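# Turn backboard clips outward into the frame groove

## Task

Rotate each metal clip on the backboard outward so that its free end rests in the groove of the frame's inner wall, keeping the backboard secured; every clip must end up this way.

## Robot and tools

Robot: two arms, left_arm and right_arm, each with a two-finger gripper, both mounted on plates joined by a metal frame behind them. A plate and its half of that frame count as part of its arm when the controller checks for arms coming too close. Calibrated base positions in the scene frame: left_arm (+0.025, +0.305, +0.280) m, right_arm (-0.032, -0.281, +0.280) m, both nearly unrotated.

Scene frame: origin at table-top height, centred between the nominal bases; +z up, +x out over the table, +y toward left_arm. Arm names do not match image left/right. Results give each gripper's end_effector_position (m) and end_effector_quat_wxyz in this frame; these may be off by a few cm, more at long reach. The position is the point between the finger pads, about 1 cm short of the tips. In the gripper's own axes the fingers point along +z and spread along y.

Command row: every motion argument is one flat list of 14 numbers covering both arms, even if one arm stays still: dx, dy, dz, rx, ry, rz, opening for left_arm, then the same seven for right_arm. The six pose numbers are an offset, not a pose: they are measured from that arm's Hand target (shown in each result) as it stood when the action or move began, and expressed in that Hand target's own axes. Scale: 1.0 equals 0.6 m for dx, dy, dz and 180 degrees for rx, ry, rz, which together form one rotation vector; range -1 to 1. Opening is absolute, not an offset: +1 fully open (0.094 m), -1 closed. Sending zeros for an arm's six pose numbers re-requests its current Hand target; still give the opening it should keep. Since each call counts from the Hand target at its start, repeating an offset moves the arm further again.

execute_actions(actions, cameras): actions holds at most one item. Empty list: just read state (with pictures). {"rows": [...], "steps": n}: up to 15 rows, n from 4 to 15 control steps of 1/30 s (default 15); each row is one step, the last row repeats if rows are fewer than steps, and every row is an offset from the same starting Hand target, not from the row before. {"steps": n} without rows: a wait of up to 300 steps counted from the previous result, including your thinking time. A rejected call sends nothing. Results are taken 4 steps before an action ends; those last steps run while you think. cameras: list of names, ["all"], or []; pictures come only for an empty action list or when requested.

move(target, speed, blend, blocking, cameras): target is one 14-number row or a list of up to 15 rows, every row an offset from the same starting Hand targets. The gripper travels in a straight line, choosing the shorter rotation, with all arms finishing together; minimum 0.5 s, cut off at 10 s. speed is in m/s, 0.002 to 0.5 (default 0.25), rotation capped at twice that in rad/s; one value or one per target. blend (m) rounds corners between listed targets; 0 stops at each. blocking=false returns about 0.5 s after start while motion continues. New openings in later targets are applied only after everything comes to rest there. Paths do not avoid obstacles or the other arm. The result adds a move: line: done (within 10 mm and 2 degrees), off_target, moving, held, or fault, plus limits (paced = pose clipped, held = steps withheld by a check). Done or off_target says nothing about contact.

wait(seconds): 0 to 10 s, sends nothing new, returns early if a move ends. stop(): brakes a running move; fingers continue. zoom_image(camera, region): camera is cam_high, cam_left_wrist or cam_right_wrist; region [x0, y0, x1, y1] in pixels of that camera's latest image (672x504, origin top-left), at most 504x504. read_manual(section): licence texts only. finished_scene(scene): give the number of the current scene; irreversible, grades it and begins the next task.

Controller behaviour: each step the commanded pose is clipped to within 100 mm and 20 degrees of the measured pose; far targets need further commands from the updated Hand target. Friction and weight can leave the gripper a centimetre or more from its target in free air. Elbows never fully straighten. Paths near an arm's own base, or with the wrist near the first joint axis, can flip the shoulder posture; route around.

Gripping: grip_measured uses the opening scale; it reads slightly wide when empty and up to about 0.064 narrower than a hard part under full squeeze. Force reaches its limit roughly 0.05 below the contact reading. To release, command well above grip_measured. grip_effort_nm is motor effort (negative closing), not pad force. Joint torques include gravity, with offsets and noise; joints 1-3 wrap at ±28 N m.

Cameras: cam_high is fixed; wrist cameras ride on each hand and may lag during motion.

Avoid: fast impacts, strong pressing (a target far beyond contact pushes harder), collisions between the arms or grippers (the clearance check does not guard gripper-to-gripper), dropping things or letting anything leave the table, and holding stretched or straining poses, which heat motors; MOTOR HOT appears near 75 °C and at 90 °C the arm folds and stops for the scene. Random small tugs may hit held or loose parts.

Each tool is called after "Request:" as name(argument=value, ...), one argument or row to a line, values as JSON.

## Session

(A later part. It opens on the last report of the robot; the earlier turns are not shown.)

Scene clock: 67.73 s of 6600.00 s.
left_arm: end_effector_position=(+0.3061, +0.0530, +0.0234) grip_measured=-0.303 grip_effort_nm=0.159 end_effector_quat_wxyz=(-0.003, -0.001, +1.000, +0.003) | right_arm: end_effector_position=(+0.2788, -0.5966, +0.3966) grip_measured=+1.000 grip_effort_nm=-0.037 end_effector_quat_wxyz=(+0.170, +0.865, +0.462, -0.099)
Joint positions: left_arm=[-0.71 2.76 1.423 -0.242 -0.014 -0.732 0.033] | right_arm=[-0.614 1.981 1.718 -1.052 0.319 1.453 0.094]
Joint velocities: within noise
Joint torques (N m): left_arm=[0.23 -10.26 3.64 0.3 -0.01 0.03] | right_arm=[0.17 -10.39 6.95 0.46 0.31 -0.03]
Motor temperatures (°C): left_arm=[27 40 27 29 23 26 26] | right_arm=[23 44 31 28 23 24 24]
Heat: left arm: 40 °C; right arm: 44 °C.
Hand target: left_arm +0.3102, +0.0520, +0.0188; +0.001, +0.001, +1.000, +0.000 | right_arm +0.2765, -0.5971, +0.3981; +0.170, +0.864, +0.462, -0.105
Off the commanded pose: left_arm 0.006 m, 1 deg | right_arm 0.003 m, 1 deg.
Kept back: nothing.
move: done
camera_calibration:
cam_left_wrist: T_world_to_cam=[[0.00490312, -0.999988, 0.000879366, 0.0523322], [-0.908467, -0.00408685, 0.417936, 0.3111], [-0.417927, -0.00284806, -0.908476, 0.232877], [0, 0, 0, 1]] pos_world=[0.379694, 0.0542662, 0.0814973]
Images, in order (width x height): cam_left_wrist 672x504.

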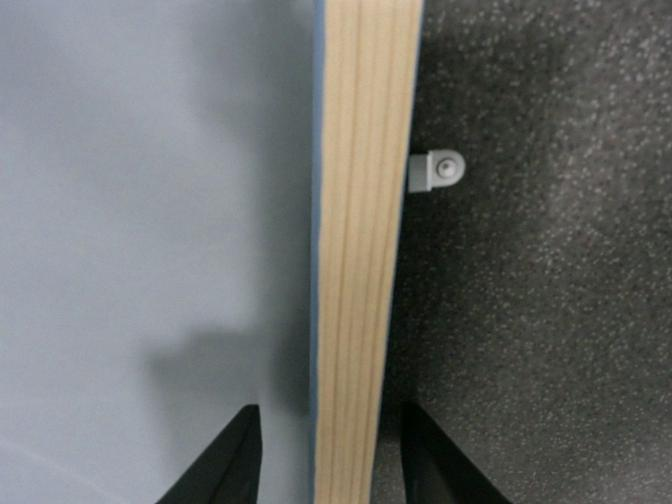

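Request:
move(
  target=[
    [0,0,0,0,0,0,-0.82,0,0,0,0,0,0,1],
    [0.1333,0.0833,0,0,0,0,-0.82,0,0,0,0,0,0,1],
  ],
  speed=[0.1,0.08],
)

Scene clock: 70.17 s of 6600.00 s.
left_arm: end_effector_position=(+0.2393, +0.0964, +0.0211) grip_measured=-0.763 grip_effort_nm=-1.004 end_effector_quat_wxyz=(+0.007, +0.000, +1.000, -0.008) | right_arm: end_effector_position=(+0.2788, -0.5966, +0.3966) grip_measured=+1.000 grip_effort_nm=-0.037 end_effector_quat_wxyz=(+0.170, +0.865, +0.462, -0.099)
Joint positions: left_arm=[-0.749 2.668 1.012 0.106 -0.013 -0.768 0.011] | right_arm=[-0.614 1.981 1.718 -1.052 0.319 1.453 0.094]
Joint velocities: within noise
Joint torques (N m): left_arm=[-0.85 -9.1 -0.25 0.26 -0.03 -0.11] | right_arm=[0.02 -10.51 6.99 0.41 0.3 0.01]
Motor temperatures (°C): left_arm=[27 40 27 29 23 26 26] | right_arm=[23 45 31 28 23 24 24]
Heat: left arm: 40 °C; right arm: 45 °C.
Hand target: left_arm +0.2302, +0.1020, +0.0187; +0.001, +0.001, +1.000, +0.000 | right_arm +0.2765, -0.5971, +0.3981; +0.170, +0.864, +0.462, -0.105
Off the commanded pose: left_arm 0.011 m, 1 deg | right_arm 0.003 m, 1 deg.
Kept back: nothing.
move: off_target (left_arm)
camera_calibration:
cam_left_wrist: T_world_to_cam=[[0.00201095, -0.999737, 0.0228541, 0.0963304], [-0.917242, 0.00725936, 0.398265, 0.252979], [-0.398326, -0.0217636, -0.916986, 0.200381], [0, 0, 0, 1]] pos_world=[0.311666, 0.0988295, 0.0807918]
cam_right_wrist: T_world_to_cam=[[-0.835207, 0.510457, -0.204605, 0.619567], [0.498544, 0.859845, 0.110096, 0.367302], [0.232128, -0.0100522, -0.972633, 0.400534], [0, 0, 0, 1]] pos_world=[0.241375, -0.628058, 0.475901]

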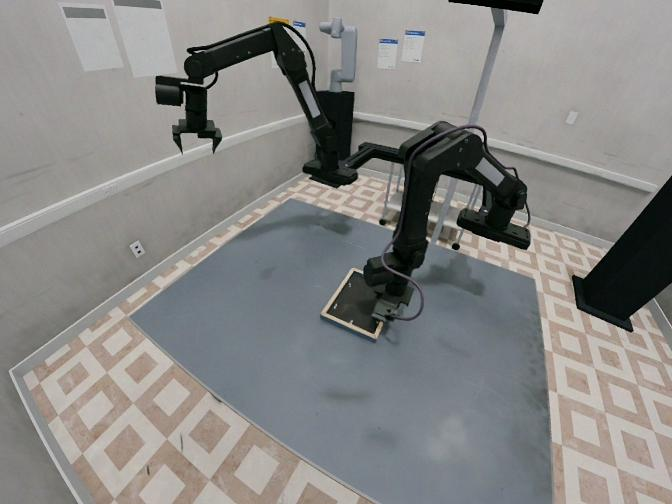

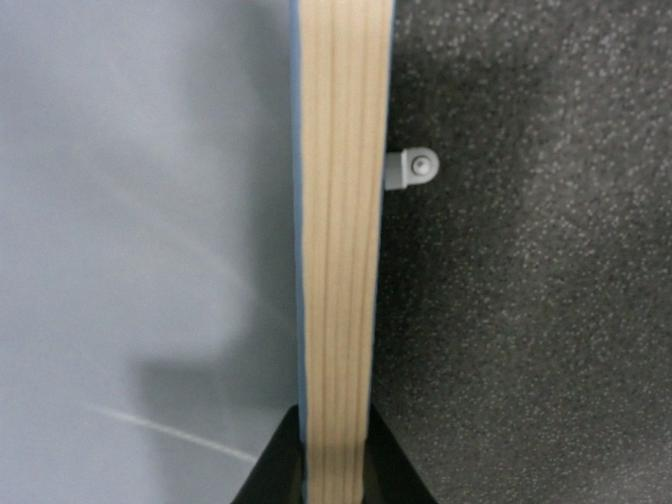

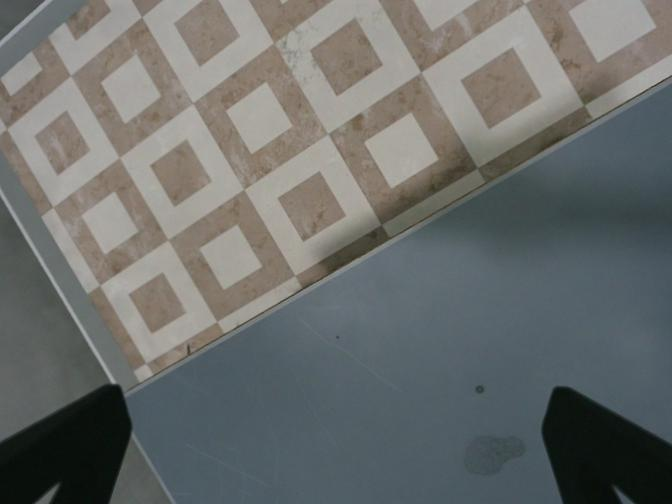

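Request:
move(
  target=[
    [0,0,0,0,0,0,-0.45,0,0,0,0,0,0,1],
    [0,0,-0.06,0,0,0,-0.45,0,0,0,0,0,0,1],
    [-0.1617,-0.1517,-0.06,0,0,0,-0.6,0,0,0,0,0,0,1],
  ],
  speed=[0.1,0.15,0.3],
  cameras=["cam_left_wrist"],
)

Scene clock: 73.13 s of 6600.00 s.
left_arm: end_effector_position=(+0.3254, +0.0101, +0.0578) grip_measured=-0.597 grip_effort_nm=-0.125 end_effector_quat_wxyz=(+0.003, +0.003, +1.000, -0.004) | right_arm: end_effector_position=(+0.2788, -0.5966, +0.3966) grip_measured=+1.000 grip_effort_nm=-0.037 end_effector_quat_wxyz=(+0.170, +0.865, +0.462, -0.099)
Joint positions: left_arm=[-0.755 2.731 1.591 -0.421 -0.012 -0.77 0.019] | right_arm=[-0.614 1.981 1.718 -1.052 0.319 1.453 0.094]
Joint velocities: within noise
Joint torques (N m): left_arm=[0.03 -11.29 5 0.1 -0.04 -0.06] | right_arm=[0.13 -10.51 7.08 0.45 0.28 -0.05]
Motor temperatures (°C): left_arm=[27 40 27 29 23 26 26] | right_arm=[23 45 31 28 23 24 24]
Heat: left arm: 40 °C; right arm: 45 °C.
Hand target: left_arm +0.3270, +0.0110, +0.0548; +0.001, +0.001, +1.000, +0.000 | right_arm +0.2765, -0.5971, +0.3981; +0.170, +0.864, +0.462, -0.105
Off the commanded pose: left_arm 0.003 m, 1 deg | right_arm 0.003 m, 1 deg.
Kept back: nothing.
move: done
camera_calibration:
cam_left_wrist: T_world_to_cam=[[-0.00218773, -0.999878, 0.0154963, 0.0108116], [-0.913492, 0.00830296, 0.406772, 0.316287], [-0.406851, -0.0132659, -0.913398, 0.26887], [0, 0, 0, 1]] pos_world=[0.398339, 0.011751, 0.116761]
Images, in order (width x height): cam_left_wrist 672x504.

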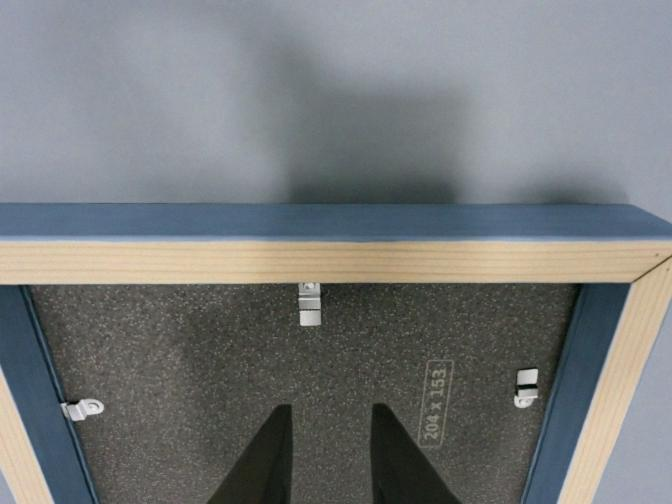

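Request:
move(
  target=[
    [-0.0092,0.0092,0,0,0,0,-0.6,0,0,0,0,0,0,1],
    [-0.0092,0.0092,0.0647,0,0,0,-0.6,0,0,0,0,0,0,1],
  ],
  speed=0.12,
  cameras=["cam_left_wrist"],
)

Request:
zoom_image(
  camera="cam_left_wrist",
  region=[240, 330, 440, 504],
)

Scene clock: 74.20 s of 6600.00 s.
left_arm: end_effector_position=(+0.3326, +0.0145, +0.0241) grip_measured=-0.597 grip_effort_nm=-0.115 end_effector_quat_wxyz=(+0.001, -0.003, +1.000, -0.003) | right_arm: end_effector_position=(+0.2788, -0.5966, +0.3966) grip_measured=+1.000 grip_effort_nm=-0.037 end_effector_quat_wxyz=(+0.170, +0.865, +0.462, -0.099)
Joint positions: left_arm=[-0.734 2.844 1.668 -0.389 -0.011 -0.759 0.019] | right_arm=[-0.614 1.981 1.718 -1.052 0.319 1.453 0.094]
Joint velocities: within noise
Joint torques (N m): left_arm=[-0.03 -10.69 4.29 0.28 -0.04 0.03] | right_arm=[-0.08 -10.41 7.13 0.41 0.28 -0.05]
Motor temperatures (°C): left_arm=[27 40 27 29 23 26 26] | right_arm=[23 45 31 28 23 24 24]
Heat: left arm: 40 °C; right arm: 45 °C.
Hand target: left_arm +0.3326, +0.0165, +0.0160; +0.001, +0.001, +1.000, +0.000 | right_arm +0.2765, -0.5971, +0.3981; +0.170, +0.864, +0.462, -0.105
Off the commanded pose: left_arm 0.008 m, 1 deg | right_arm 0.003 m, 1 deg.
Kept back: nothing.
move: done
camera_calibration:
cam_left_wrist: T_world_to_cam=[[0.0080986, -0.999884, 0.0128835, 0.0123758], [-0.912238, -0.00211029, 0.409656, 0.336206], [-0.409581, -0.0150705, -0.912149, 0.242029], [0, 0, 0, 1]] pos_world=[0.40573, 0.0167314, 0.082879]
Images, in order (width x height): cam_left_wrist 672x504.

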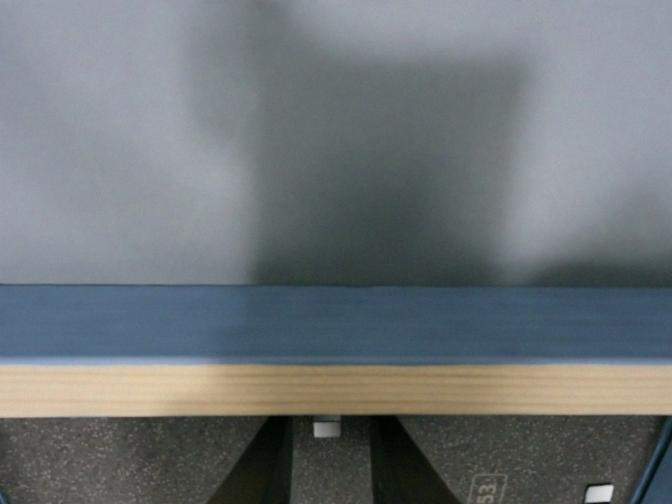

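Scaled by 2.520 from the camera's 672x504 image, which has a finer 960x720 frame.

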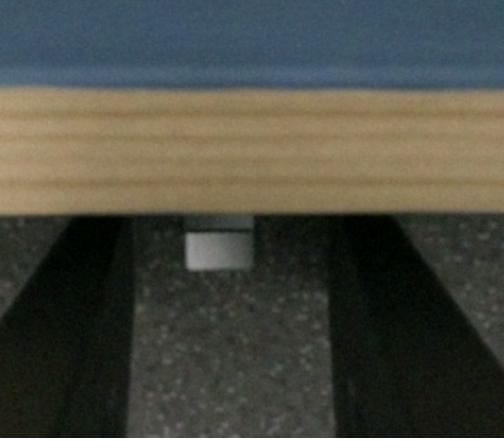

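Request:
move(
  target=[
    [0.0042,0.003,-0.025,0,0,0,-0.6,0,0,0,0,0,0,1],
    [0.0042,0.003,0.0,0,0,0,-0.7,0,0,0,0,0,0,1],
  ],
  speed=0.12,
  cameras=["cam_left_wrist"],
)

Request:
zoom_image(
  camera="cam_left_wrist",
  region=[240, 330, 440, 504],
)

Scene clock: 75.73 s of 6600.00 s.
left_arm: end_effector_position=(+0.3299, +0.0174, +0.0238) grip_measured=-0.697 grip_effort_nm=-0.129 end_effector_quat_wxyz=(-0.001, -0.002, +1.000, +0.000) | right_arm: end_effector_position=(+0.2788, -0.5966, +0.3966) grip_measured=+1.000 grip_effort_nm=-0.042 end_effector_quat_wxyz=(+0.170, +0.865, +0.462, -0.099)
Joint positions: left_arm=[-0.734 2.839 1.654 -0.386 -0.013 -0.759 0.014] | right_arm=[-0.614 1.981 1.718 -1.052 0.319 1.453 0.094]
Joint velocities: within noise
Joint torques (N m): left_arm=[-0.1 -10.78 3.88 0.35 -0.03 0.02] | right_arm=[-0.02 -10.51 6.99 0.44 0.26 -0.06]
Motor temperatures (°C): left_arm=[27 40 27 29 23 26 26] | right_arm=[23 45 31 28 23 24 24]
Heat: left arm: 40 °C; right arm: 45 °C.
Hand target: left_arm +0.3301, +0.0183, +0.0160; +0.001, +0.001, +1.000, +0.000 | right_arm +0.2765, -0.5971, +0.3981; +0.170, +0.864, +0.462, -0.105
Off the commanded pose: left_arm 0.008 m, 0 deg | right_arm 0.003 m, 1 deg.
Kept back: nothing.
move: done
camera_calibration:
cam_left_wrist: T_world_to_cam=[[0.00766802, -0.999944, 0.00731437, 0.0155677], [-0.910503, -0.00395761, 0.413483, 0.333151], [-0.413431, -0.00983036, -0.910482, 0.24183], [0, 0, 0, 1]] pos_world=[0.403195, 0.0192626, 0.0823153]
Images, in order (width x height): cam_left_wrist 672x504.

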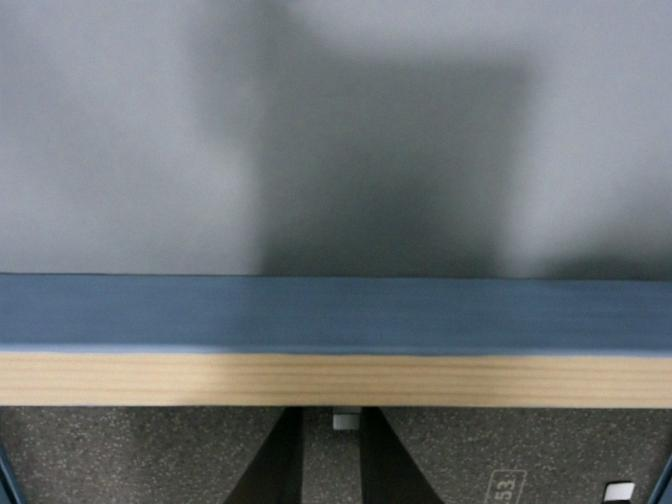

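Scaled by 2.520 from the camera's 672x504 image, which has a finer 960x720 frame.

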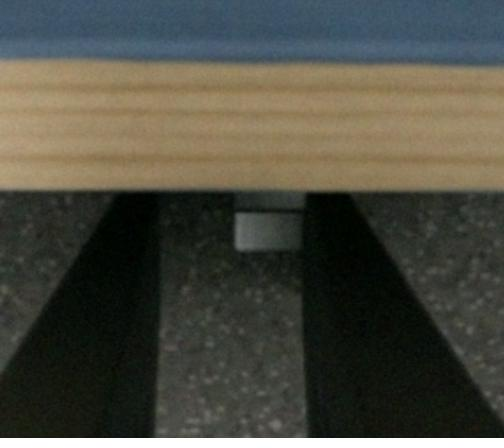

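Request:
move(
  target=[
    [0,0,-0.001,0,0,0,-0.93,0,0,0,0,0,0,1],
    [-0.0019,0.0085,-0.001,0,0,0.139,-0.93,0,0,0,0,0,0,1],
    [-0.0072,0.0155,-0.001,0,0,0.278,-0.93,0,0,0,0,0,0,1],
  ],
  speed=0.25,
  cameras=["cam_left_wrist"],
)

Request:
zoom_image(
  camera="cam_left_wrist",
  region=[200, 300, 440, 504],
)

Scene clock: 79.17 s of 6600.00 s.
left_arm: end_effector_position=(+0.3348, +0.0245, +0.0237) grip_measured=-0.925 grip_effort_nm=-0.857 end_effector_quat_wxyz=(-0.003, +0.419, +0.908, +0.001) | right_arm: end_effector_position=(+0.2788, -0.5966, +0.3966) grip_measured=+1.000 grip_effort_nm=-0.037 end_effector_quat_wxyz=(+0.170, +0.865, +0.462, -0.099)
Joint positions: left_arm=[-0.714 2.839 1.654 -0.391 -0.013 0.131 0.004] | right_arm=[-0.614 1.981 1.718 -1.052 0.319 1.453 0.094]
Joint velocities: within noise
Joint torques (N m): left_arm=[0.14 -11.55 2.45 0.48 -0.02 0.07] | right_arm=[0.09 -10.52 6.95 0.47 0.3 0]
Motor temperatures (°C): left_arm=[27 40 27 29 23 26 26] | right_arm=[23 45 31 28 23 24 24]
Heat: left arm: 40 °C; right arm: 45 °C.
Hand target: left_arm +0.3345, +0.0276, +0.0166; +0.001, +0.423, +0.906, +0.000 | right_arm +0.2765, -0.5971, +0.3981; +0.170, +0.864, +0.462, -0.105
Off the commanded pose: left_arm 0.008 m, 1 deg | right_arm 0.003 m, 1 deg.
Kept back: nothing.
move: done
camera_calibration:
cam_left_wrist: T_world_to_cam=[[-0.75895, -0.651091, 0.00874679, 0.270679], [-0.588941, 0.692111, 0.41729, 0.212903], [-0.277747, 0.311551, -0.908731, 0.19049], [0, 0, 0, 1]] pos_world=[0.383727, -0.0304636, 0.081894]
Images, in order (width x height): cam_left_wrist 672x504.

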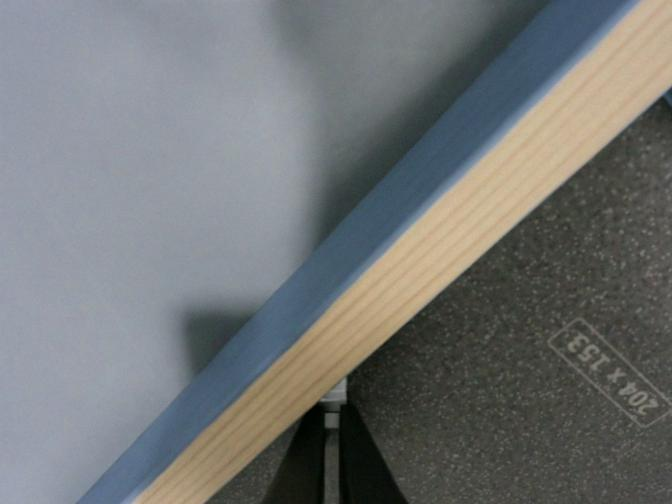

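Scaled by 2.100 from the camera's 672x504 image, which has a finer 960x720 frame.

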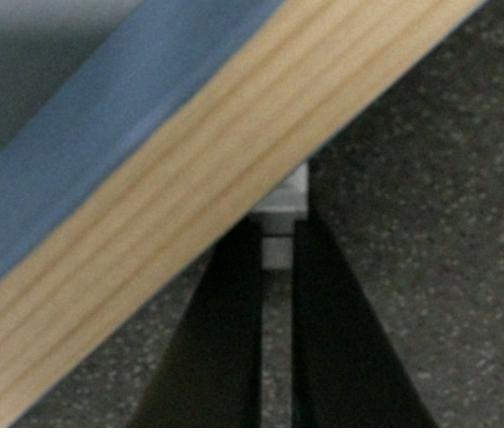

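Request:
move(
  target=[
    [0,0,0,0,0,0,-0.7,0,0,0,0,0,0,1],
    [0,0,-0.065,0,0,0,-0.7,0,0,0,0,0,0,1],
    [-0.0222,0.0295,-0.055,0,0,0.222,0.15,0,0,0,0,0,0,1],
  ],
  speed=[0.1,0.15,0.3],
  cameras=["cam_left_wrist"],
)

Scene clock: 82.93 s of 6600.00 s.
left_arm: end_effector_position=(+0.3550, +0.0269, +0.0537) grip_measured=+0.147 grip_effort_nm=0.164 end_effector_quat_wxyz=(+0.006, +0.706, +0.708, +0.000) | right_arm: end_effector_position=(+0.2788, -0.5966, +0.3966) grip_measured=+1.000 grip_effort_nm=-0.037 end_effector_quat_wxyz=(+0.170, +0.865, +0.462, -0.099)
Joint positions: left_arm=[-0.679 2.767 1.66 -0.451 -0.013 0.869 0.054] | right_arm=[-0.614 1.981 1.718 -1.052 0.319 1.453 0.094]
Joint velocities: within noise
Joint torques (N m): left_arm=[0.17 -11.23 5.31 0.11 -0.02 0.04] | right_arm=[-0.01 -10.48 6.99 0.41 0.27 -0.01]
Motor temperatures (°C): left_arm=[27 40 27 29 23 26 26] | right_arm=[23 45 31 28 23 24 24]
Heat: left arm: 40 °C; right arm: 45 °C.
Hand target: left_arm +0.3565, +0.0287, +0.0496; +0.000, +0.708, +0.707, +0.000 | right_arm +0.2765, -0.5971, +0.3981; +0.170, +0.864, +0.462, -0.105
Off the commanded pose: left_arm 0.005 m, 1 deg | right_arm 0.003 m, 1 deg.
Kept back: nothing.
move: done
camera_calibration:
cam_left_wrist: T_world_to_cam=[[-0.999983, -0.00577902, -0.00110773, 0.35604], [-0.00573364, 0.914653, 0.404199, -0.00170607], [-0.00132268, 0.404198, -0.91467, 0.122319], [0, 0, 0, 1]] pos_world=[0.356185, -0.0458232, 0.112966]
Images, in order (width x height): cam_left_wrist 672x504.

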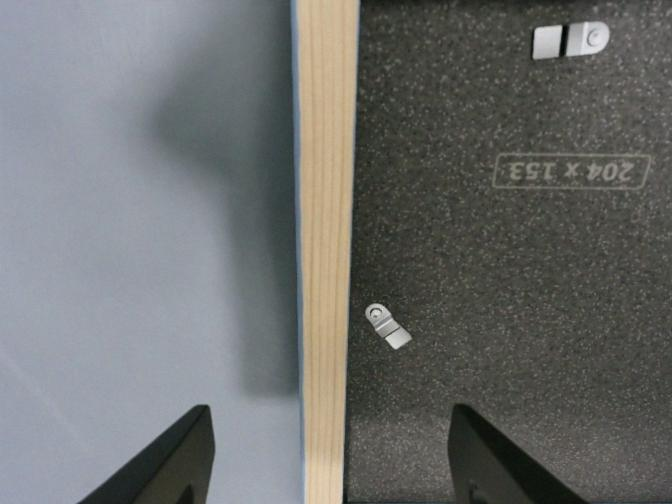

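Request:
move(
  target=[-0.002,0.0025,0.056,0,0,0,0.15,0,0,0,0,0,0,1],
  speed=0.12,
  cameras=["cam_left_wrist"],
)

Request:
zoom_image(
  camera="cam_left_wrist",
  region=[180, 330, 500, 504],
)

Scene clock: 84.83 s of 6600.00 s.
left_arm: end_effector_position=(+0.3554, +0.0270, +0.0238) grip_measured=+0.147 grip_effort_nm=0.164 end_effector_quat_wxyz=(-0.002, +0.706, +0.708, +0.000) | right_arm: end_effector_position=(+0.2788, -0.5966, +0.3966) grip_measured=+1.000 grip_effort_nm=-0.042 end_effector_quat_wxyz=(+0.170, +0.865, +0.462, -0.099)
Joint positions: left_arm=[-0.678 2.871 1.741 -0.443 -0.013 0.87 0.054] | right_arm=[-0.614 1.981 1.718 -1.052 0.319 1.453 0.094]
Joint velocities: within noise
Joint torques (N m): left_arm=[0.14 -10.85 4.81 0.31 -0.02 0.03] | right_arm=[-0.09 -10.48 6.9 0.45 0.29 -0.05]
Motor temperatures (°C): left_arm=[27 40 27 29 23 26 26] | right_arm=[23 45 31 28 23 24 24]
Heat: left arm: 40 °C; right arm: 45 °C.
Hand target: left_arm +0.3582, +0.0275, +0.0161; +0.001, +0.707, +0.707, +0.001 | right_arm +0.2765, -0.5971, +0.3981; +0.170, +0.864, +0.462, -0.105
Off the commanded pose: left_arm 0.008 m, 0 deg | right_arm 0.003 m, 1 deg.
Kept back: nothing.
move: done
camera_calibration:
cam_left_wrist: T_world_to_cam=[[-0.999931, -0.00561639, 0.0103252, 0.35619], [-0.000838349, 0.910292, 0.413966, 0.00844768], [-0.0117239, 0.413929, -0.910234, 0.0982321], [0, 0, 0, 1]] pos_world=[0.357324, -0.0463504, 0.0822394]
Images, in order (width x height): cam_left_wrist 672x504.

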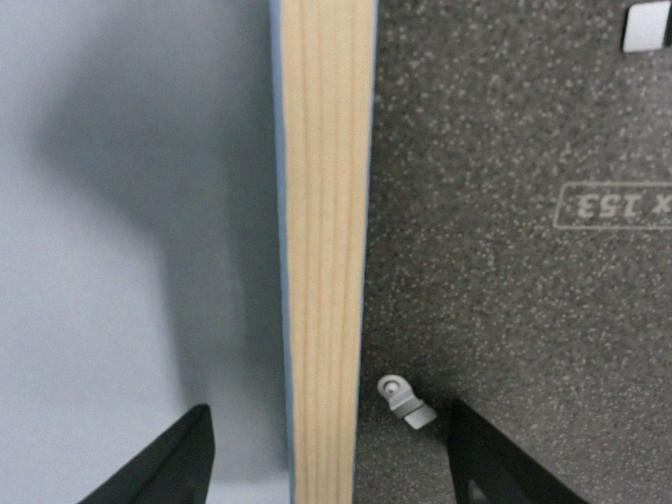

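Scaled by 1.575 from the camera's 672x504 image, which has a finer 960x720 frame.

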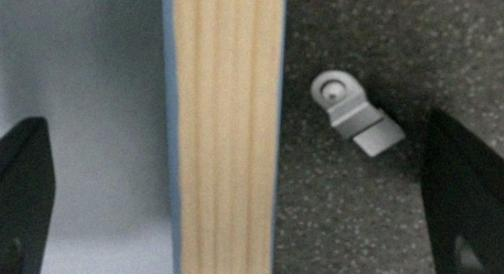

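Request:
execute_actions(
  actions=[
    {"rows":[[0,0,0,0,0,0,0.1,0,0,0,0,0,0,1],[0,0,0,0,0,0,0.05,0,0,0,0,0,0,1],[0,0,0,0,0,0,0.0,0,0,0,0,0,0,1],[0,0,0,0,0,0,-0.04,0,0,0,0,0,0,1],[0,0,0,0,0,0,-0.08,0,0,0,0,0,0,1],[0,0,0,0,0,0,-0.12,0,0,0,0,0,0,1],[0,0,0,0,0,0,-0.16,0,0,0,0,0,0,1],[0,0,0,0,0,0,-0.2,0,0,0,0,0,0,1],[0,0,0,0,0,0,-0.24,0,0,0,0,0,0,1],[0,0,0,0,0,0,-0.28,0,0,0,0,0,0,1],[0,0,0,0,0,0,-0.32,0,0,0,0,0,0,1],[0,0,0,0,0,0,-0.36,0,0,0,0,0,0,1],[0,0,0,0,0,0,-0.4,0,0,0,0,0,0,1],[0,0,0,0,0,0,-0.44,0,0,0,0,0,0,1],[0,0,0,0,0,0,-0.48,0,0,0,0,0,0,1]],"steps":15},
  ],
)

Request:
execute_actions(
  actions=[
    {"rows":[[0,0,0,0,0,0,-0.5,0,0,0,0,0,0,1],[0,0,0,0,0,0,-0.53,0,0,0,0,0,0,1],[0,0,0,0,0,0,-0.56,0,0,0,0,0,0,1],[0,0,0,0,0,0,-0.59,0,0,0,0,0,0,1],[0,0,0,0,0,0,-0.62,0,0,0,0,0,0,1],[0,0,0,0,0,0,-0.64,0,0,0,0,0,0,1],[0,0,0,0,0,0,-0.66,0,0,0,0,0,0,1],[0,0,0,0,0,0,-0.68,0,0,0,0,0,0,1],[0,0,0,0,0,0,-0.7,0,0,0,0,0,0,1],[0,0,0,0,0,0,-0.73,0,0,0,0,0,0,1]],"steps":15},
  ],
)

Request:
wait(
  seconds=0.3,
  cameras=["cam_left_wrist"],
)

Request:
zoom_image(
  camera="cam_left_wrist",
  region=[180, 330, 500, 504],
)

Scene clock: 85.67 s of 6600.00 s.
left_arm: end_effector_position=(+0.3529, +0.0278, +0.0238) grip_measured=-0.293 grip_effort_nm=-0.066 end_effector_quat_wxyz=(-0.007, +0.706, +0.708, -0.003) | right_arm: end_effector_position=(+0.2788, -0.5966, +0.3966) grip_measured=+1.000 grip_effort_nm=-0.037 end_effector_quat_wxyz=(+0.170, +0.865, +0.462, -0.099)
Joint positions: left_arm=[-0.678 2.871 1.741 -0.453 -0.008 0.871 0.033] | right_arm=[-0.614 1.981 1.718 -1.052 0.319 1.453 0.094]
Joint velocities: left_arm=[-0.002 0.007 0.002 -0.051 0.051 -0.037 -0.054] | right_arm=[within noise]
Joint torques (N m): left_arm=[0.24 -10.84 4.78 0.44 -0.11 0.02] | right_arm=[0.08 -10.5 7.06 0.42 0.28 -0.06]
Motor temperatures (°C): left_arm=[27 40 27 29 23 26 26] | right_arm=[23 45 31 28 23 24 24]
Heat: left arm: 40 °C; right arm: 45 °C.
Hand target: left_arm +0.3582, +0.0276, +0.0161; +0.001, +0.708, +0.707, +0.001 | right_arm +0.2765, -0.5971, +0.3981; +0.170, +0.864, +0.462, -0.105
Steps of this call (1-14: nothing new was sent; 15-25: this action's first 11). Readings (end_effector_position of left_arm | right_arm):
15: (+0.3554, +0.0270, +0.0238) | (+0.2788, -0.5966, +0.3966)
16: (+0.3554, +0.0270, +0.0238) | (+0.2788, -0.5966, +0.3966)
18: (+0.3554, +0.0270, +0.0238) | (+0.2788, -0.5966, +0.3966)
22: (+0.3541, +0.0272, +0.0238) | (+0.2788, -0.5966, +0.3966)
25: the state above

Scene clock: 86.17 s of 6600.00 s.
left_arm: end_effector_position=(+0.3582, +0.0283, +0.0241) grip_measured=-0.721 grip_effort_nm=-0.364 end_effector_quat_wxyz=(-0.001, +0.707, +0.707, +0.004) | right_arm: end_effector_position=(+0.2788, -0.5966, +0.3966) grip_measured=+1.000 grip_effort_nm=-0.032 end_effector_quat_wxyz=(+0.170, +0.865, +0.462, -0.099)
Joint positions: left_arm=[-0.675 2.871 1.743 -0.442 -0.022 0.874 0.013] | right_arm=[-0.614 1.981 1.718 -1.052 0.319 1.453 0.094]
Joint velocities: within noise
Joint torques (N m): left_arm=[-0.02 -10.88 4.68 0.3 0.08 0] | right_arm=[0.06 -10.59 6.83 0.43 0.3 -0.05]
Motor temperatures (°C): left_arm=[27 40 27 29 23 26 26] | right_arm=[23 45 31 28 23 24 24]
Heat: left arm: 40 °C; right arm: 45 °C.
Hand target: left_arm +0.3581, +0.0275, +0.0161; +0.001, +0.707, +0.707, +0.001 | right_arm +0.2765, -0.5971, +0.3981; +0.170, +0.864, +0.462, -0.105
Off your previous action's commanded pose at its last step (step 4 of this call): left_arm 0.009 m, 1 deg | right_arm 0.003 m, 1 deg.
Steps of this call (1-4: your previous action's last 4; 5-15: this action's first 11). Readings (end_effector_position of left_arm | right_arm):
5: (+0.3530, +0.0276, +0.0240) | (+0.2788, -0.5966, +0.3966)
6: (+0.3536, +0.0280, +0.0241) | (+0.2788, -0.5966, +0.3966)
8: (+0.3549, +0.0282, +0.0242) | (+0.2788, -0.5966, +0.3966)
12: (+0.3571, +0.0282, +0.0241) | (+0.2788, -0.5966, +0.3966)
15: the state above

Scene clock: 86.60 s of 6600.00 s.
left_arm: end_effector_position=(+0.3582, +0.0283, +0.0241) grip_measured=-0.722 grip_effort_nm=-0.383 end_effector_quat_wxyz=(-0.001, +0.707, +0.707, +0.004) | right_arm: end_effector_position=(+0.2788, -0.5966, +0.3966) grip_measured=+1.000 grip_effort_nm=-0.042 end_effector_quat_wxyz=(+0.170, +0.865, +0.462, -0.099)
Joint positions: left_arm=[-0.675 2.871 1.743 -0.442 -0.022 0.875 0.013] | right_arm=[-0.614 1.981 1.718 -1.052 0.319 1.453 0.094]
Joint velocities: within noise
Joint torques (N m): left_arm=[-0.05 -10.88 4.67 0.31 0.07 0] | right_arm=[-0.01 -10.35 6.94 0.47 0.31 -0.03]
Motor temperatures (°C): left_arm=[27 40 27 29 23 26 26] | right_arm=[23 45 31 28 23 24 24]
Heat: left arm: 40 °C; right arm: 45 °C.
Hand target: left_arm +0.3581, +0.0275, +0.0161; +0.001, +0.708, +0.707, +0.000 | right_arm +0.2765, -0.5971, +0.3981; +0.170, +0.864, +0.462, -0.105
Off the commanded pose: left_arm 0.008 m, 0 deg | right_arm 0.003 m, 1 deg.
Steps of this call (1-4: your previous action's last 4; 5-13: nothing new was sent). Readings (end_effector_position of left_arm | right_arm):
1: (+0.3582, +0.0283, +0.0241) | (+0.2788, -0.5966, +0.3966)
2: (+0.3582, +0.0283, +0.0241) | (+0.2788, -0.5966, +0.3966)
4: (+0.3582, +0.0283, +0.0241) | (+0.2788, -0.5966, +0.3966)
8: (+0.3582, +0.0283, +0.0241) | (+0.2788, -0.5966, +0.3966)
13: the state above
camera_calibration:
cam_left_wrist: T_world_to_cam=[[-0.999991, -0.00376613, 0.00208788, 0.3591], [-0.00254824, 0.908399, 0.418096, 0.00772251], [-0.00347123, 0.418086, -0.908401, 0.0949441], [0, 0, 0, 1]] pos_world=[0.359446, -0.0453575, 0.0822688]
Images, in order (width x height): cam_left_wrist 672x504.

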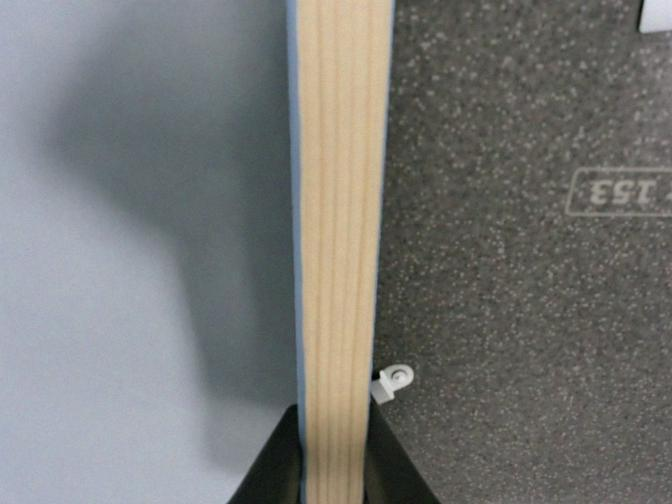

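Scaled by 1.575 from the camera's 672x504 image, which has a finer 960x720 frame.

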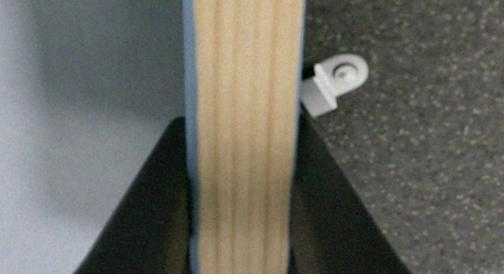

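Request:
move(
  target=[
    [0,0,0,0,0,0,-0.4,0,0,0,0,0,0,1],
    [-0.0065,0,-0.025,0,0,0,-0.4,0,0,0,0,0,0,1],
    [-0.0065,0,0,0,0,0,-0.4,0,0,0,0,0,0,1],
  ],
  speed=[0.1,0.12,0.12],
  cameras=["cam_left_wrist"],
)

Request:
zoom_image(
  camera="cam_left_wrist",
  region=[180, 330, 500, 504],
)

Scene clock: 88.23 s of 6600.00 s.
left_arm: end_effector_position=(+0.3604, +0.0264, +0.0242) grip_measured=-0.403 grip_effort_nm=0.164 end_effector_quat_wxyz=(+0.002, +0.707, +0.707, +0.004) | right_arm: end_effector_position=(+0.2788, -0.5966, +0.3966) grip_measured=+1.000 grip_effort_nm=-0.027 end_effector_quat_wxyz=(+0.170, +0.865, +0.462, -0.099)
Joint positions: left_arm=[-0.675 2.876 1.756 -0.445 -0.022 0.875 0.028] | right_arm=[-0.614 1.981 1.718 -1.052 0.319 1.453 0.094]
Joint velocities: within noise
Joint torques (N m): left_arm=[-0.61 -10.81 5.03 0.23 0.07 -0.07] | right_arm=[0.01 -10.45 7.01 0.46 0.32 -0.01]
Motor temperatures (°C): left_arm=[27 40 27 29 23 26 26] | right_arm=[23 45 31 28 23 24 24]
Heat: left arm: 40 °C; right arm: 45 °C.
Hand target: left_arm +0.3581, +0.0236, +0.0160; +0.000, +0.708, +0.707, +0.000 | right_arm +0.2765, -0.5971, +0.3981; +0.170, +0.864, +0.462, -0.105
Off the commanded pose: left_arm 0.009 m, 0 deg | right_arm 0.003 m, 1 deg.
Kept back: nothing.
move: done
camera_calibration:
cam_left_wrist: T_world_to_cam=[[-0.999992, -0.00382797, -0.00141573, 0.361442], [-0.00407016, 0.909621, 0.415418, 0.0100006], [-0.000302433, 0.415421, -0.909629, 0.094748], [0, 0, 0, 1]] pos_world=[0.361508, -0.0470734, 0.0825429]
Images, in order (width x height): cam_left_wrist 672x504.

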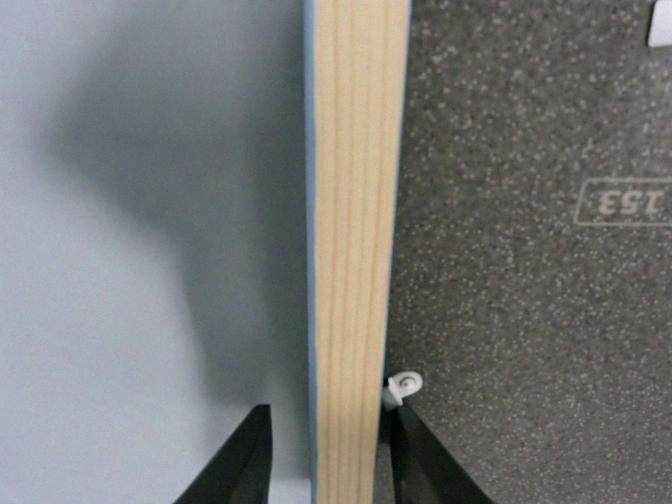

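Scaled by 1.575 from the camera's 672x504 image, which has a finer 960x720 frame.

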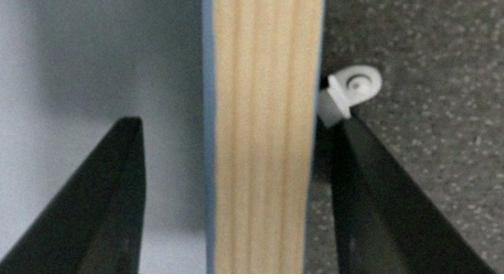

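Request:
move(
  target=[
    [-0.004,0,-0.025,0,0,0,-0.4,0,0,0,0,0,0,1],
    [-0.004,0,0,0,0,0,-0.4,0,0,0,0,0,0,1],
  ],
  speed=[0.12,0.12],
  cameras=["cam_left_wrist"],
)

Request:
zoom_image(
  camera="cam_left_wrist",
  region=[180, 330, 500, 504],
)

Scene clock: 89.17 s of 6600.00 s.
left_arm: end_effector_position=(+0.3601, +0.0260, +0.0242) grip_measured=-0.403 grip_effort_nm=0.159 end_effector_quat_wxyz=(-0.001, +0.707, +0.707, +0.004) | right_arm: end_effector_position=(+0.2788, -0.5966, +0.3966) grip_measured=+1.000 grip_effort_nm=-0.032 end_effector_quat_wxyz=(+0.170, +0.865, +0.462, -0.099)
Joint positions: left_arm=[-0.676 2.88 1.765 -0.456 -0.022 0.875 0.028] | right_arm=[-0.614 1.981 1.718 -1.052 0.319 1.453 0.094]
Joint velocities: within noise
Joint torques (N m): left_arm=[-0.85 -10.78 5.14 0.3 0.07 -0.11] | right_arm=[0.08 -10.56 7.01 0.42 0.27 -0.02]
Motor temperatures (°C): left_arm=[27 40 27 29 23 26 26] | right_arm=[23 45 31 28 23 24 24]
Heat: left arm: 40 °C; right arm: 45 °C.
Hand target: left_arm +0.3581, +0.0212, +0.0160; +0.001, +0.708, +0.707, +0.000 | right_arm +0.2765, -0.5971, +0.3981; +0.170, +0.864, +0.462, -0.105
Off the commanded pose: left_arm 0.010 m, 0 deg | right_arm 0.003 m, 1 deg.
Kept back: nothing.
move: done
camera_calibration:
cam_left_wrist: T_world_to_cam=[[-0.999993, -0.00261249, 0.00266046, 0.361029], [-0.00125919, 0.908202, 0.418531, 0.00934622], [-0.00350964, 0.418525, -0.908199, 0.0959197], [0, 0, 0, 1]] pos_world=[0.361375, -0.0476898, 0.0822419]
Images, in order (width x height): cam_left_wrist 672x504.

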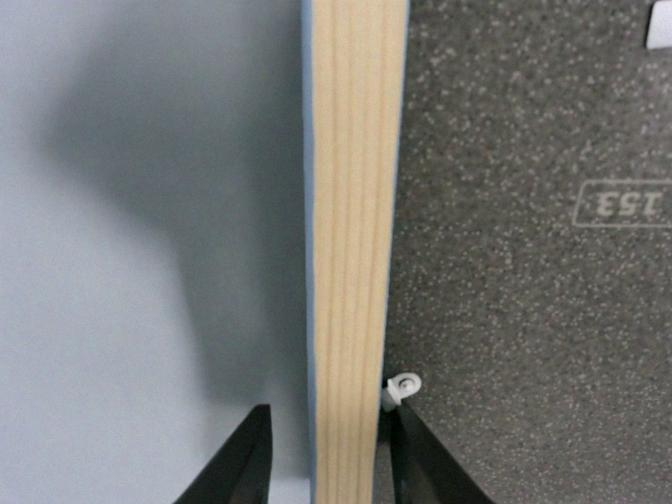

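Scaled by 1.575 from the camera's 672x504 image, which has a finer 960x720 frame.

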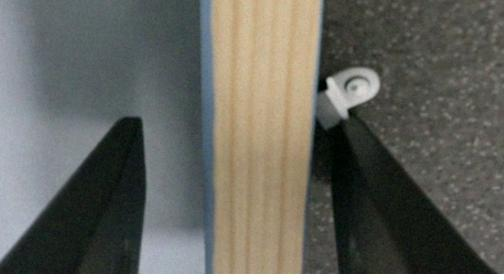

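Request:
move(
  target=[
    [0,0,-0.025,0,0,0,-0.25,0,0,0,0,0,0,1],
    [-0.001,0,0,0,0,0,-0.25,0,0,0,0,0,0,1],
  ],
  speed=[0.12,0.12],
  cameras=["cam_left_wrist"],
)

Request:
zoom_image(
  camera="cam_left_wrist",
  region=[180, 330, 500, 504],
)

Scene clock: 90.80 s of 6600.00 s.
left_arm: end_effector_position=(+0.3609, +0.0247, +0.0242) grip_measured=-0.253 grip_effort_nm=0.164 end_effector_quat_wxyz=(+0.001, +0.708, +0.707, +0.004) | right_arm: end_effector_position=(+0.2788, -0.5966, +0.3966) grip_measured=+1.000 grip_effort_nm=-0.042 end_effector_quat_wxyz=(+0.170, +0.865, +0.462, -0.099)
Joint positions: left_arm=[-0.677 2.881 1.769 -0.456 -0.022 0.875 0.035] | right_arm=[-0.614 1.981 1.718 -1.052 0.319 1.453 0.094]
Joint velocities: within noise
Joint torques (N m): left_arm=[-0.87 -10.82 5.07 0.26 0.07 -0.12] | right_arm=[0.01 -10.52 7.05 0.45 0.29 -0.04]
Motor temperatures (°C): left_arm=[27 40 27 29 23 26 26] | right_arm=[23 45 31 28 23 24 24]
Heat: left arm: 40 °C; right arm: 45 °C.
Hand target: left_arm +0.3580, +0.0206, +0.0161; +0.000, +0.708, +0.707, +0.000 | right_arm +0.2765, -0.5971, +0.3981; +0.170, +0.864, +0.462, -0.105
Off the commanded pose: left_arm 0.010 m, 0 deg | right_arm 0.003 m, 1 deg.
Kept back: nothing.
move: done
camera_calibration:
cam_left_wrist: T_world_to_cam=[[-0.999999, -0.00150713, 0.000313297, 0.361798], [-0.00123946, 0.909026, 0.416738, 0.0104975], [-0.000912875, 0.416737, -0.909026, 0.0956266], [0, 0, 0, 1]] pos_world=[0.361898, -0.0488484, 0.082439]
Images, in order (width x height): cam_left_wrist 672x504.

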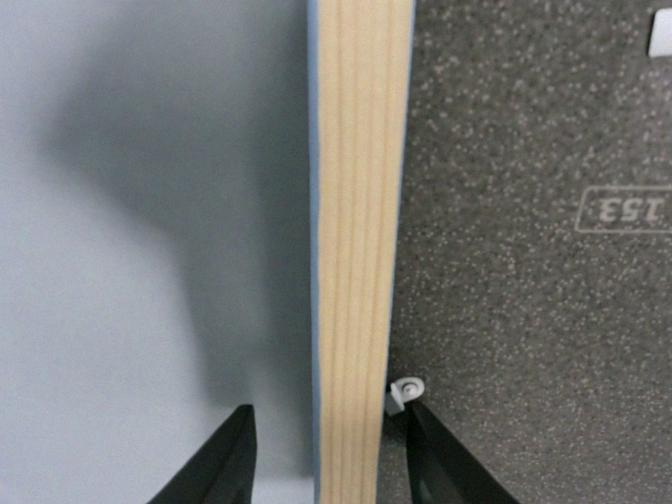

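Scaled by 1.575 from the camera's 672x504 image, which has a finer 960x720 frame.

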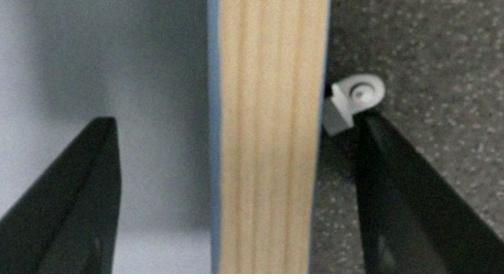

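Request:
execute_actions(
  actions=[
    {"rows":[[0,0,0,0,0,0,-0.27,0,0,0,0,0,0,1],[0,0,0,0,0,0,-0.3,0,0,0,0,0,0,1],[0,0,0,0,0,0,-0.33,0,0,0,0,0,0,1],[0,0,0,0,0,0,-0.36,0,0,0,0,0,0,1],[0,0,0,0,0,0,-0.39,0,0,0,0,0,0,1],[0,0,0,0,0,0,-0.42,0,0,0,0,0,0,1],[0,0,0,0,0,0,-0.45,0,0,0,0,0,0,1],[0,0,0,0,0,0,-0.48,0,0,0,0,0,0,1],[0,0,0,0,0,0,-0.51,0,0,0,0,0,0,1],[0,0,0,0,0,0,-0.54,0,0,0,0,0,0,1]],"steps":15},
  ],
)

Request:
execute_actions(
  actions=[
    {"rows":[[0,0,0,0,0,0,-0.57,0,0,0,0,0,0,1],[0,0,0,0,0,0,-0.6,0,0,0,0,0,0,1],[0,0,0,0,0,0,-0.63,0,0,0,0,0,0,1],[0,0,0,0,0,0,-0.66,0,0,0,0,0,0,1],[0,0,0,0,0,0,-0.69,0,0,0,0,0,0,1],[0,0,0,0,0,0,-0.72,0,0,0,0,0,0,1],[0,0,0,0,0,0,-0.73,0,0,0,0,0,0,1]],"steps":15},
  ],
  cameras=["cam_left_wrist"],
)

Scene clock: 92.13 s of 6600.00 s.
left_arm: end_effector_position=(+0.3573, +0.0243, +0.0241) grip_measured=-0.534 grip_effort_nm=-0.120 end_effector_quat_wxyz=(-0.004, +0.709, +0.705, +0.002) | right_arm: end_effector_position=(+0.2788, -0.5966, +0.3966) grip_measured=+1.000 grip_effort_nm=-0.027 end_effector_quat_wxyz=(+0.170, +0.865, +0.462, -0.099)
Joint positions: left_arm=[-0.682 2.882 1.769 -0.465 -0.018 0.875 0.022] | right_arm=[-0.614 1.981 1.718 -1.052 0.319 1.453 0.094]
Joint velocities: left_arm=[-0.017 0.012 -0.002 0.007 -0.022 -0.022 -0.007] | right_arm=[within noise]
Joint torques (N m): left_arm=[-0.49 -10.82 5.08 0.35 0.01 -0.11] | right_arm=[0.03 -10.54 7.09 0.48 0.3 0.01]
Motor temperatures (°C): left_arm=[27 40 27 29 23 26 26] | right_arm=[23 45 31 28 23 24 24]
Heat: left arm: 40 °C; right arm: 45 °C.
Hand target: left_arm +0.3580, +0.0206, +0.0160; +0.000, +0.708, +0.707, +0.000 | right_arm +0.2765, -0.5971, +0.3981; +0.170, +0.864, +0.462, -0.105
Steps of this call (1-29: nothing new was sent; 30-40: this action's first 11). Readings (end_effector_position of left_arm | right_arm):
30: (+0.3609, +0.0247, +0.0242) | (+0.2788, -0.5966, +0.3966)
31: (+0.3609, +0.0247, +0.0242) | (+0.2788, -0.5966, +0.3966)
33: (+0.3605, +0.0243, +0.0242) | (+0.2788, -0.5966, +0.3966)
37: (+0.3587, +0.0241, +0.0242) | (+0.2788, -0.5966, +0.3966)
40: the state above

Scene clock: 92.63 s of 6600.00 s.
left_arm: end_effector_position=(+0.3588, +0.0230, +0.0244) grip_measured=-0.722 grip_effort_nm=-0.388 end_effector_quat_wxyz=(-0.001, +0.709, +0.705, +0.002) | right_arm: end_effector_position=(+0.2788, -0.5966, +0.3966) grip_measured=+1.000 grip_effort_nm=-0.037 end_effector_quat_wxyz=(+0.170, +0.865, +0.462, -0.099)
Joint positions: left_arm=[-0.682 2.882 1.772 -0.462 -0.019 0.875 0.013] | right_arm=[-0.614 1.981 1.718 -1.052 0.319 1.453 0.094]
Joint velocities: within noise
Joint torques (N m): left_arm=[-0.49 -10.89 4.88 0.32 0.03 -0.12] | right_arm=[-0.03 -10.52 6.91 0.44 0.29 -0.01]
Motor temperatures (°C): left_arm=[27 40 27 29 23 26 26] | right_arm=[23 45 31 28 23 24 24]
Heat: left arm: 40 °C; right arm: 45 °C.
Hand target: left_arm +0.3581, +0.0205, +0.0162; +0.001, +0.708, +0.707, +0.000 | right_arm +0.2765, -0.5971, +0.3981; +0.170, +0.864, +0.462, -0.105
Off your previous action's commanded pose at its last step (step 4 of this call): left_arm 0.009 m, 1 deg | right_arm 0.003 m, 1 deg.
Steps of this call (1-4: your previous action's last 4; 5-15: this action's first 11). Readings (end_effector_position of left_arm | right_arm):
5: (+0.3568, +0.0241, +0.0241) | (+0.2788, -0.5966, +0.3966)
6: (+0.3565, +0.0241, +0.0241) | (+0.2788, -0.5966, +0.3966)
8: (+0.3571, +0.0237, +0.0241) | (+0.2788, -0.5966, +0.3966)
12: (+0.3588, +0.0230, +0.0244) | (+0.2788, -0.5966, +0.3966)
15: the state above
camera_calibration:
cam_left_wrist: T_world_to_cam=[[-0.999979, 0.00312722, 0.00568861, 0.359463], [0.00521354, 0.909003, 0.416758, 0.009603], [-0.00386767, 0.416779, -0.909, 0.0975571], [0, 0, 0, 1]] pos_world=[0.359783, -0.050513, 0.0826324]
Images, in order (width x height): cam_left_wrist 672x504.

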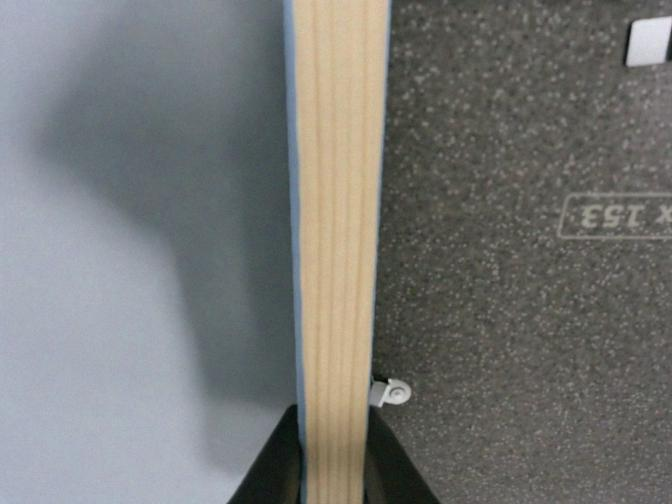

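Request:
move(
  target=[0,0,0,0,0,0,-0.25,0,0,0,0,0,0,1],
  cameras=[],
)

Request:
move(
  target=[0,0,-0.08,0,0,0,-0.2,0,0,0,0,0,0,1],
  cameras=["cam_left_wrist"],
)

Request:
zoom_image(
  camera="cam_left_wrist",
  region=[300, 200, 500, 400],
)

Scene clock: 93.57 s of 6600.00 s.
left_arm: end_effector_position=(+0.3593, +0.0231, +0.0242) grip_measured=-0.253 grip_effort_nm=0.168 end_effector_quat_wxyz=(-0.001, +0.709, +0.705, +0.003) | right_arm: end_effector_position=(+0.2788, -0.5966, +0.3966) grip_measured=+1.000 grip_effort_nm=-0.032 end_effector_quat_wxyz=(+0.170, +0.865, +0.462, -0.099)
Joint positions: left_arm=[-0.682 2.883 1.772 -0.46 -0.021 0.874 0.035] | right_arm=[-0.614 1.981 1.718 -1.052 0.319 1.453 0.094]
Joint velocities: within noise
Joint torques (N m): left_arm=[-0.49 -10.92 4.88 0.3 0.06 -0.11] | right_arm=[0.14 -10.45 7.01 0.42 0.28 -0.01]
Motor temperatures (°C): left_arm=[27 40 27 29 23 26 26] | right_arm=[23 45 31 28 23 24 24]
Heat: left arm: 40 °C; right arm: 45 °C.
Hand target: left_arm +0.3581, +0.0205, +0.0161; +0.001, +0.708, +0.707, +0.001 | right_arm +0.2765, -0.5971, +0.3981; +0.170, +0.864, +0.462, -0.105
Off your previous action's commanded pose at its last step (step 4 of this call): left_arm 0.009 m, 0 deg | right_arm 0.003 m, 1 deg.
Off the commanded pose: left_arm 0.009 m, 0 deg | right_arm 0.003 m, 1 deg.
Kept back: nothing.
move: done
No camera images: "cameras" was empty.

Scene clock: 94.40 s of 6600.00 s.
left_arm: end_effector_position=(+0.3602, +0.0228, +0.0551) grip_measured=-0.203 grip_effort_nm=0.164 end_effector_quat_wxyz=(+0.001, +0.709, +0.705, +0.004) | right_arm: end_effector_position=(+0.2788, -0.5966, +0.3966) grip_measured=+1.000 grip_effort_nm=-0.032 end_effector_quat_wxyz=(+0.170, +0.865, +0.462, -0.099)
Joint positions: left_arm=[-0.682 2.787 1.717 -0.498 -0.021 0.873 0.037] | right_arm=[-0.614 1.981 1.718 -1.052 0.319 1.453 0.094]
Joint velocities: within noise
Joint torques (N m): left_arm=[-0.62 -15.5 2.84 0.08 0.06 -0.11] | right_arm=[0.03 -10.55 6.98 0.42 0.29 -0.04]
Motor temperatures (°C): left_arm=[27 40 27 29 23 26 26] | right_arm=[23 45 31 28 23 24 24]
Heat: left arm: 40 °C; right arm: 45 °C.
Hand target: left_arm +0.3579, +0.0206, +0.0640; +0.000, +0.708, +0.707, +0.000 | right_arm +0.2765, -0.5971, +0.3981; +0.170, +0.864, +0.462, -0.105
Off the commanded pose: left_arm 0.010 m, 0 deg | right_arm 0.003 m, 1 deg.
Kept back: nothing.
move: done
camera_calibration:
cam_left_wrist: T_world_to_cam=[[-0.999998, 0.0015433, 0.000951928, 0.361011], [0.00179928, 0.909635, 0.415405, -0.00173575], [-0.000224814, 0.415406, -0.909636, 0.124329], [0, 0, 0, 1]] pos_world=[0.361041, -0.0506252, 0.113471]
Images, in order (width x height): cam_left_wrist 672x504.

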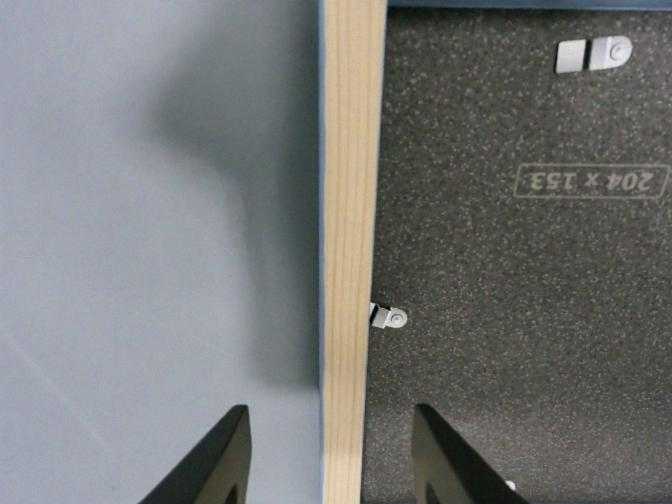

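Scaled by 2.520 from the camera's 672x504 image, which has a finer 960x720 frame.

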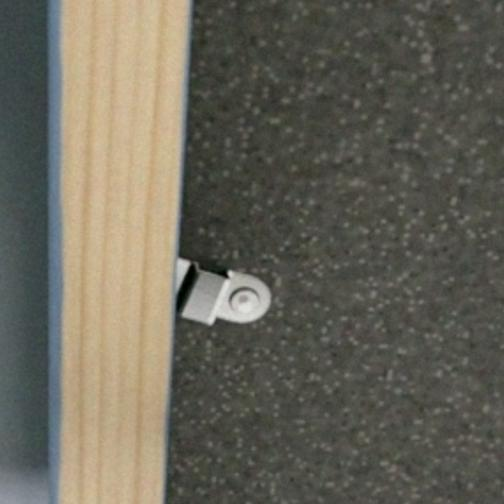

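Request:
zoom_image(
  camera="cam_left_wrist",
  region=[360, 285, 420, 345],
)

Scaled by 8.400 from the camera's 672x504 image, which has a finer 960x720 frame.

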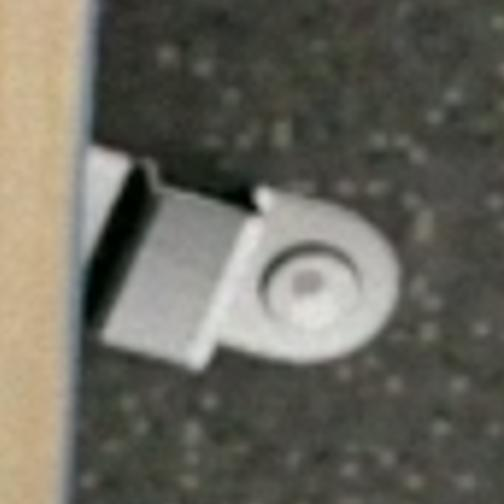

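Request:
move(
  target=[-0.0127,-0.033,0.01,0,0,-0.5,-0.3,0,0,0,0,0,0,1],
  cameras=["cam_left_wrist"],
)

Scene clock: 100.97 s of 6600.00 s.
left_arm: end_effector_position=(+0.3329, +0.0221, +0.0463) grip_measured=-0.297 grip_effort_nm=-0.125 end_effector_quat_wxyz=(-0.012, +0.003, +1.000, +0.013) | right_arm: end_effector_position=(+0.2788, -0.5966, +0.3966) grip_measured=+1.000 grip_effort_nm=-0.037 end_effector_quat_wxyz=(+0.170, +0.865, +0.462, -0.099)
Joint positions: left_arm=[-0.724 2.787 1.661 -0.48 -0.016 -0.738 0.033] | right_arm=[-0.614 1.981 1.718 -1.052 0.319 1.453 0.094]
Joint velocities: within noise
Joint torques (N m): left_arm=[-0.72 -15.94 2.67 0.27 0.01 -0.13] | right_arm=[0.05 -10.5 6.86 0.47 0.32 -0.04]
Motor temperatures (°C): left_arm=[27 41 27 29 23 26 26] | right_arm=[23 45 31 28 23 24 24]
Heat: left arm: 41 °C; right arm: 45 °C.
Hand target: left_arm +0.3383, +0.0131, +0.0580; +0.001, +0.001, +1.000, +0.000 | right_arm +0.2765, -0.5971, +0.3981; +0.170, +0.864, +0.462, -0.105
Off the commanded pose: left_arm 0.016 m, 2 deg | right_arm 0.003 m, 1 deg.
Kept back: nothing.
move: off_target (left_arm)
camera_calibration:
cam_left_wrist: T_world_to_cam=[[-0.00367512, -0.999823, -0.0184675, 0.0250161], [-0.900957, -0.00470246, 0.433883, 0.32251], [-0.433892, 0.018233, -0.90078, 0.269305], [0, 0, 0, 1]] pos_world=[0.407509, 0.021618, 0.103115]
Images, in order (width x height): cam_left_wrist 672x504.

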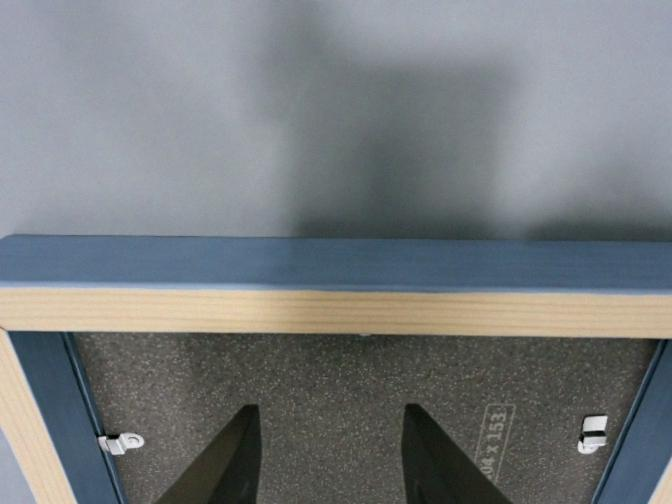

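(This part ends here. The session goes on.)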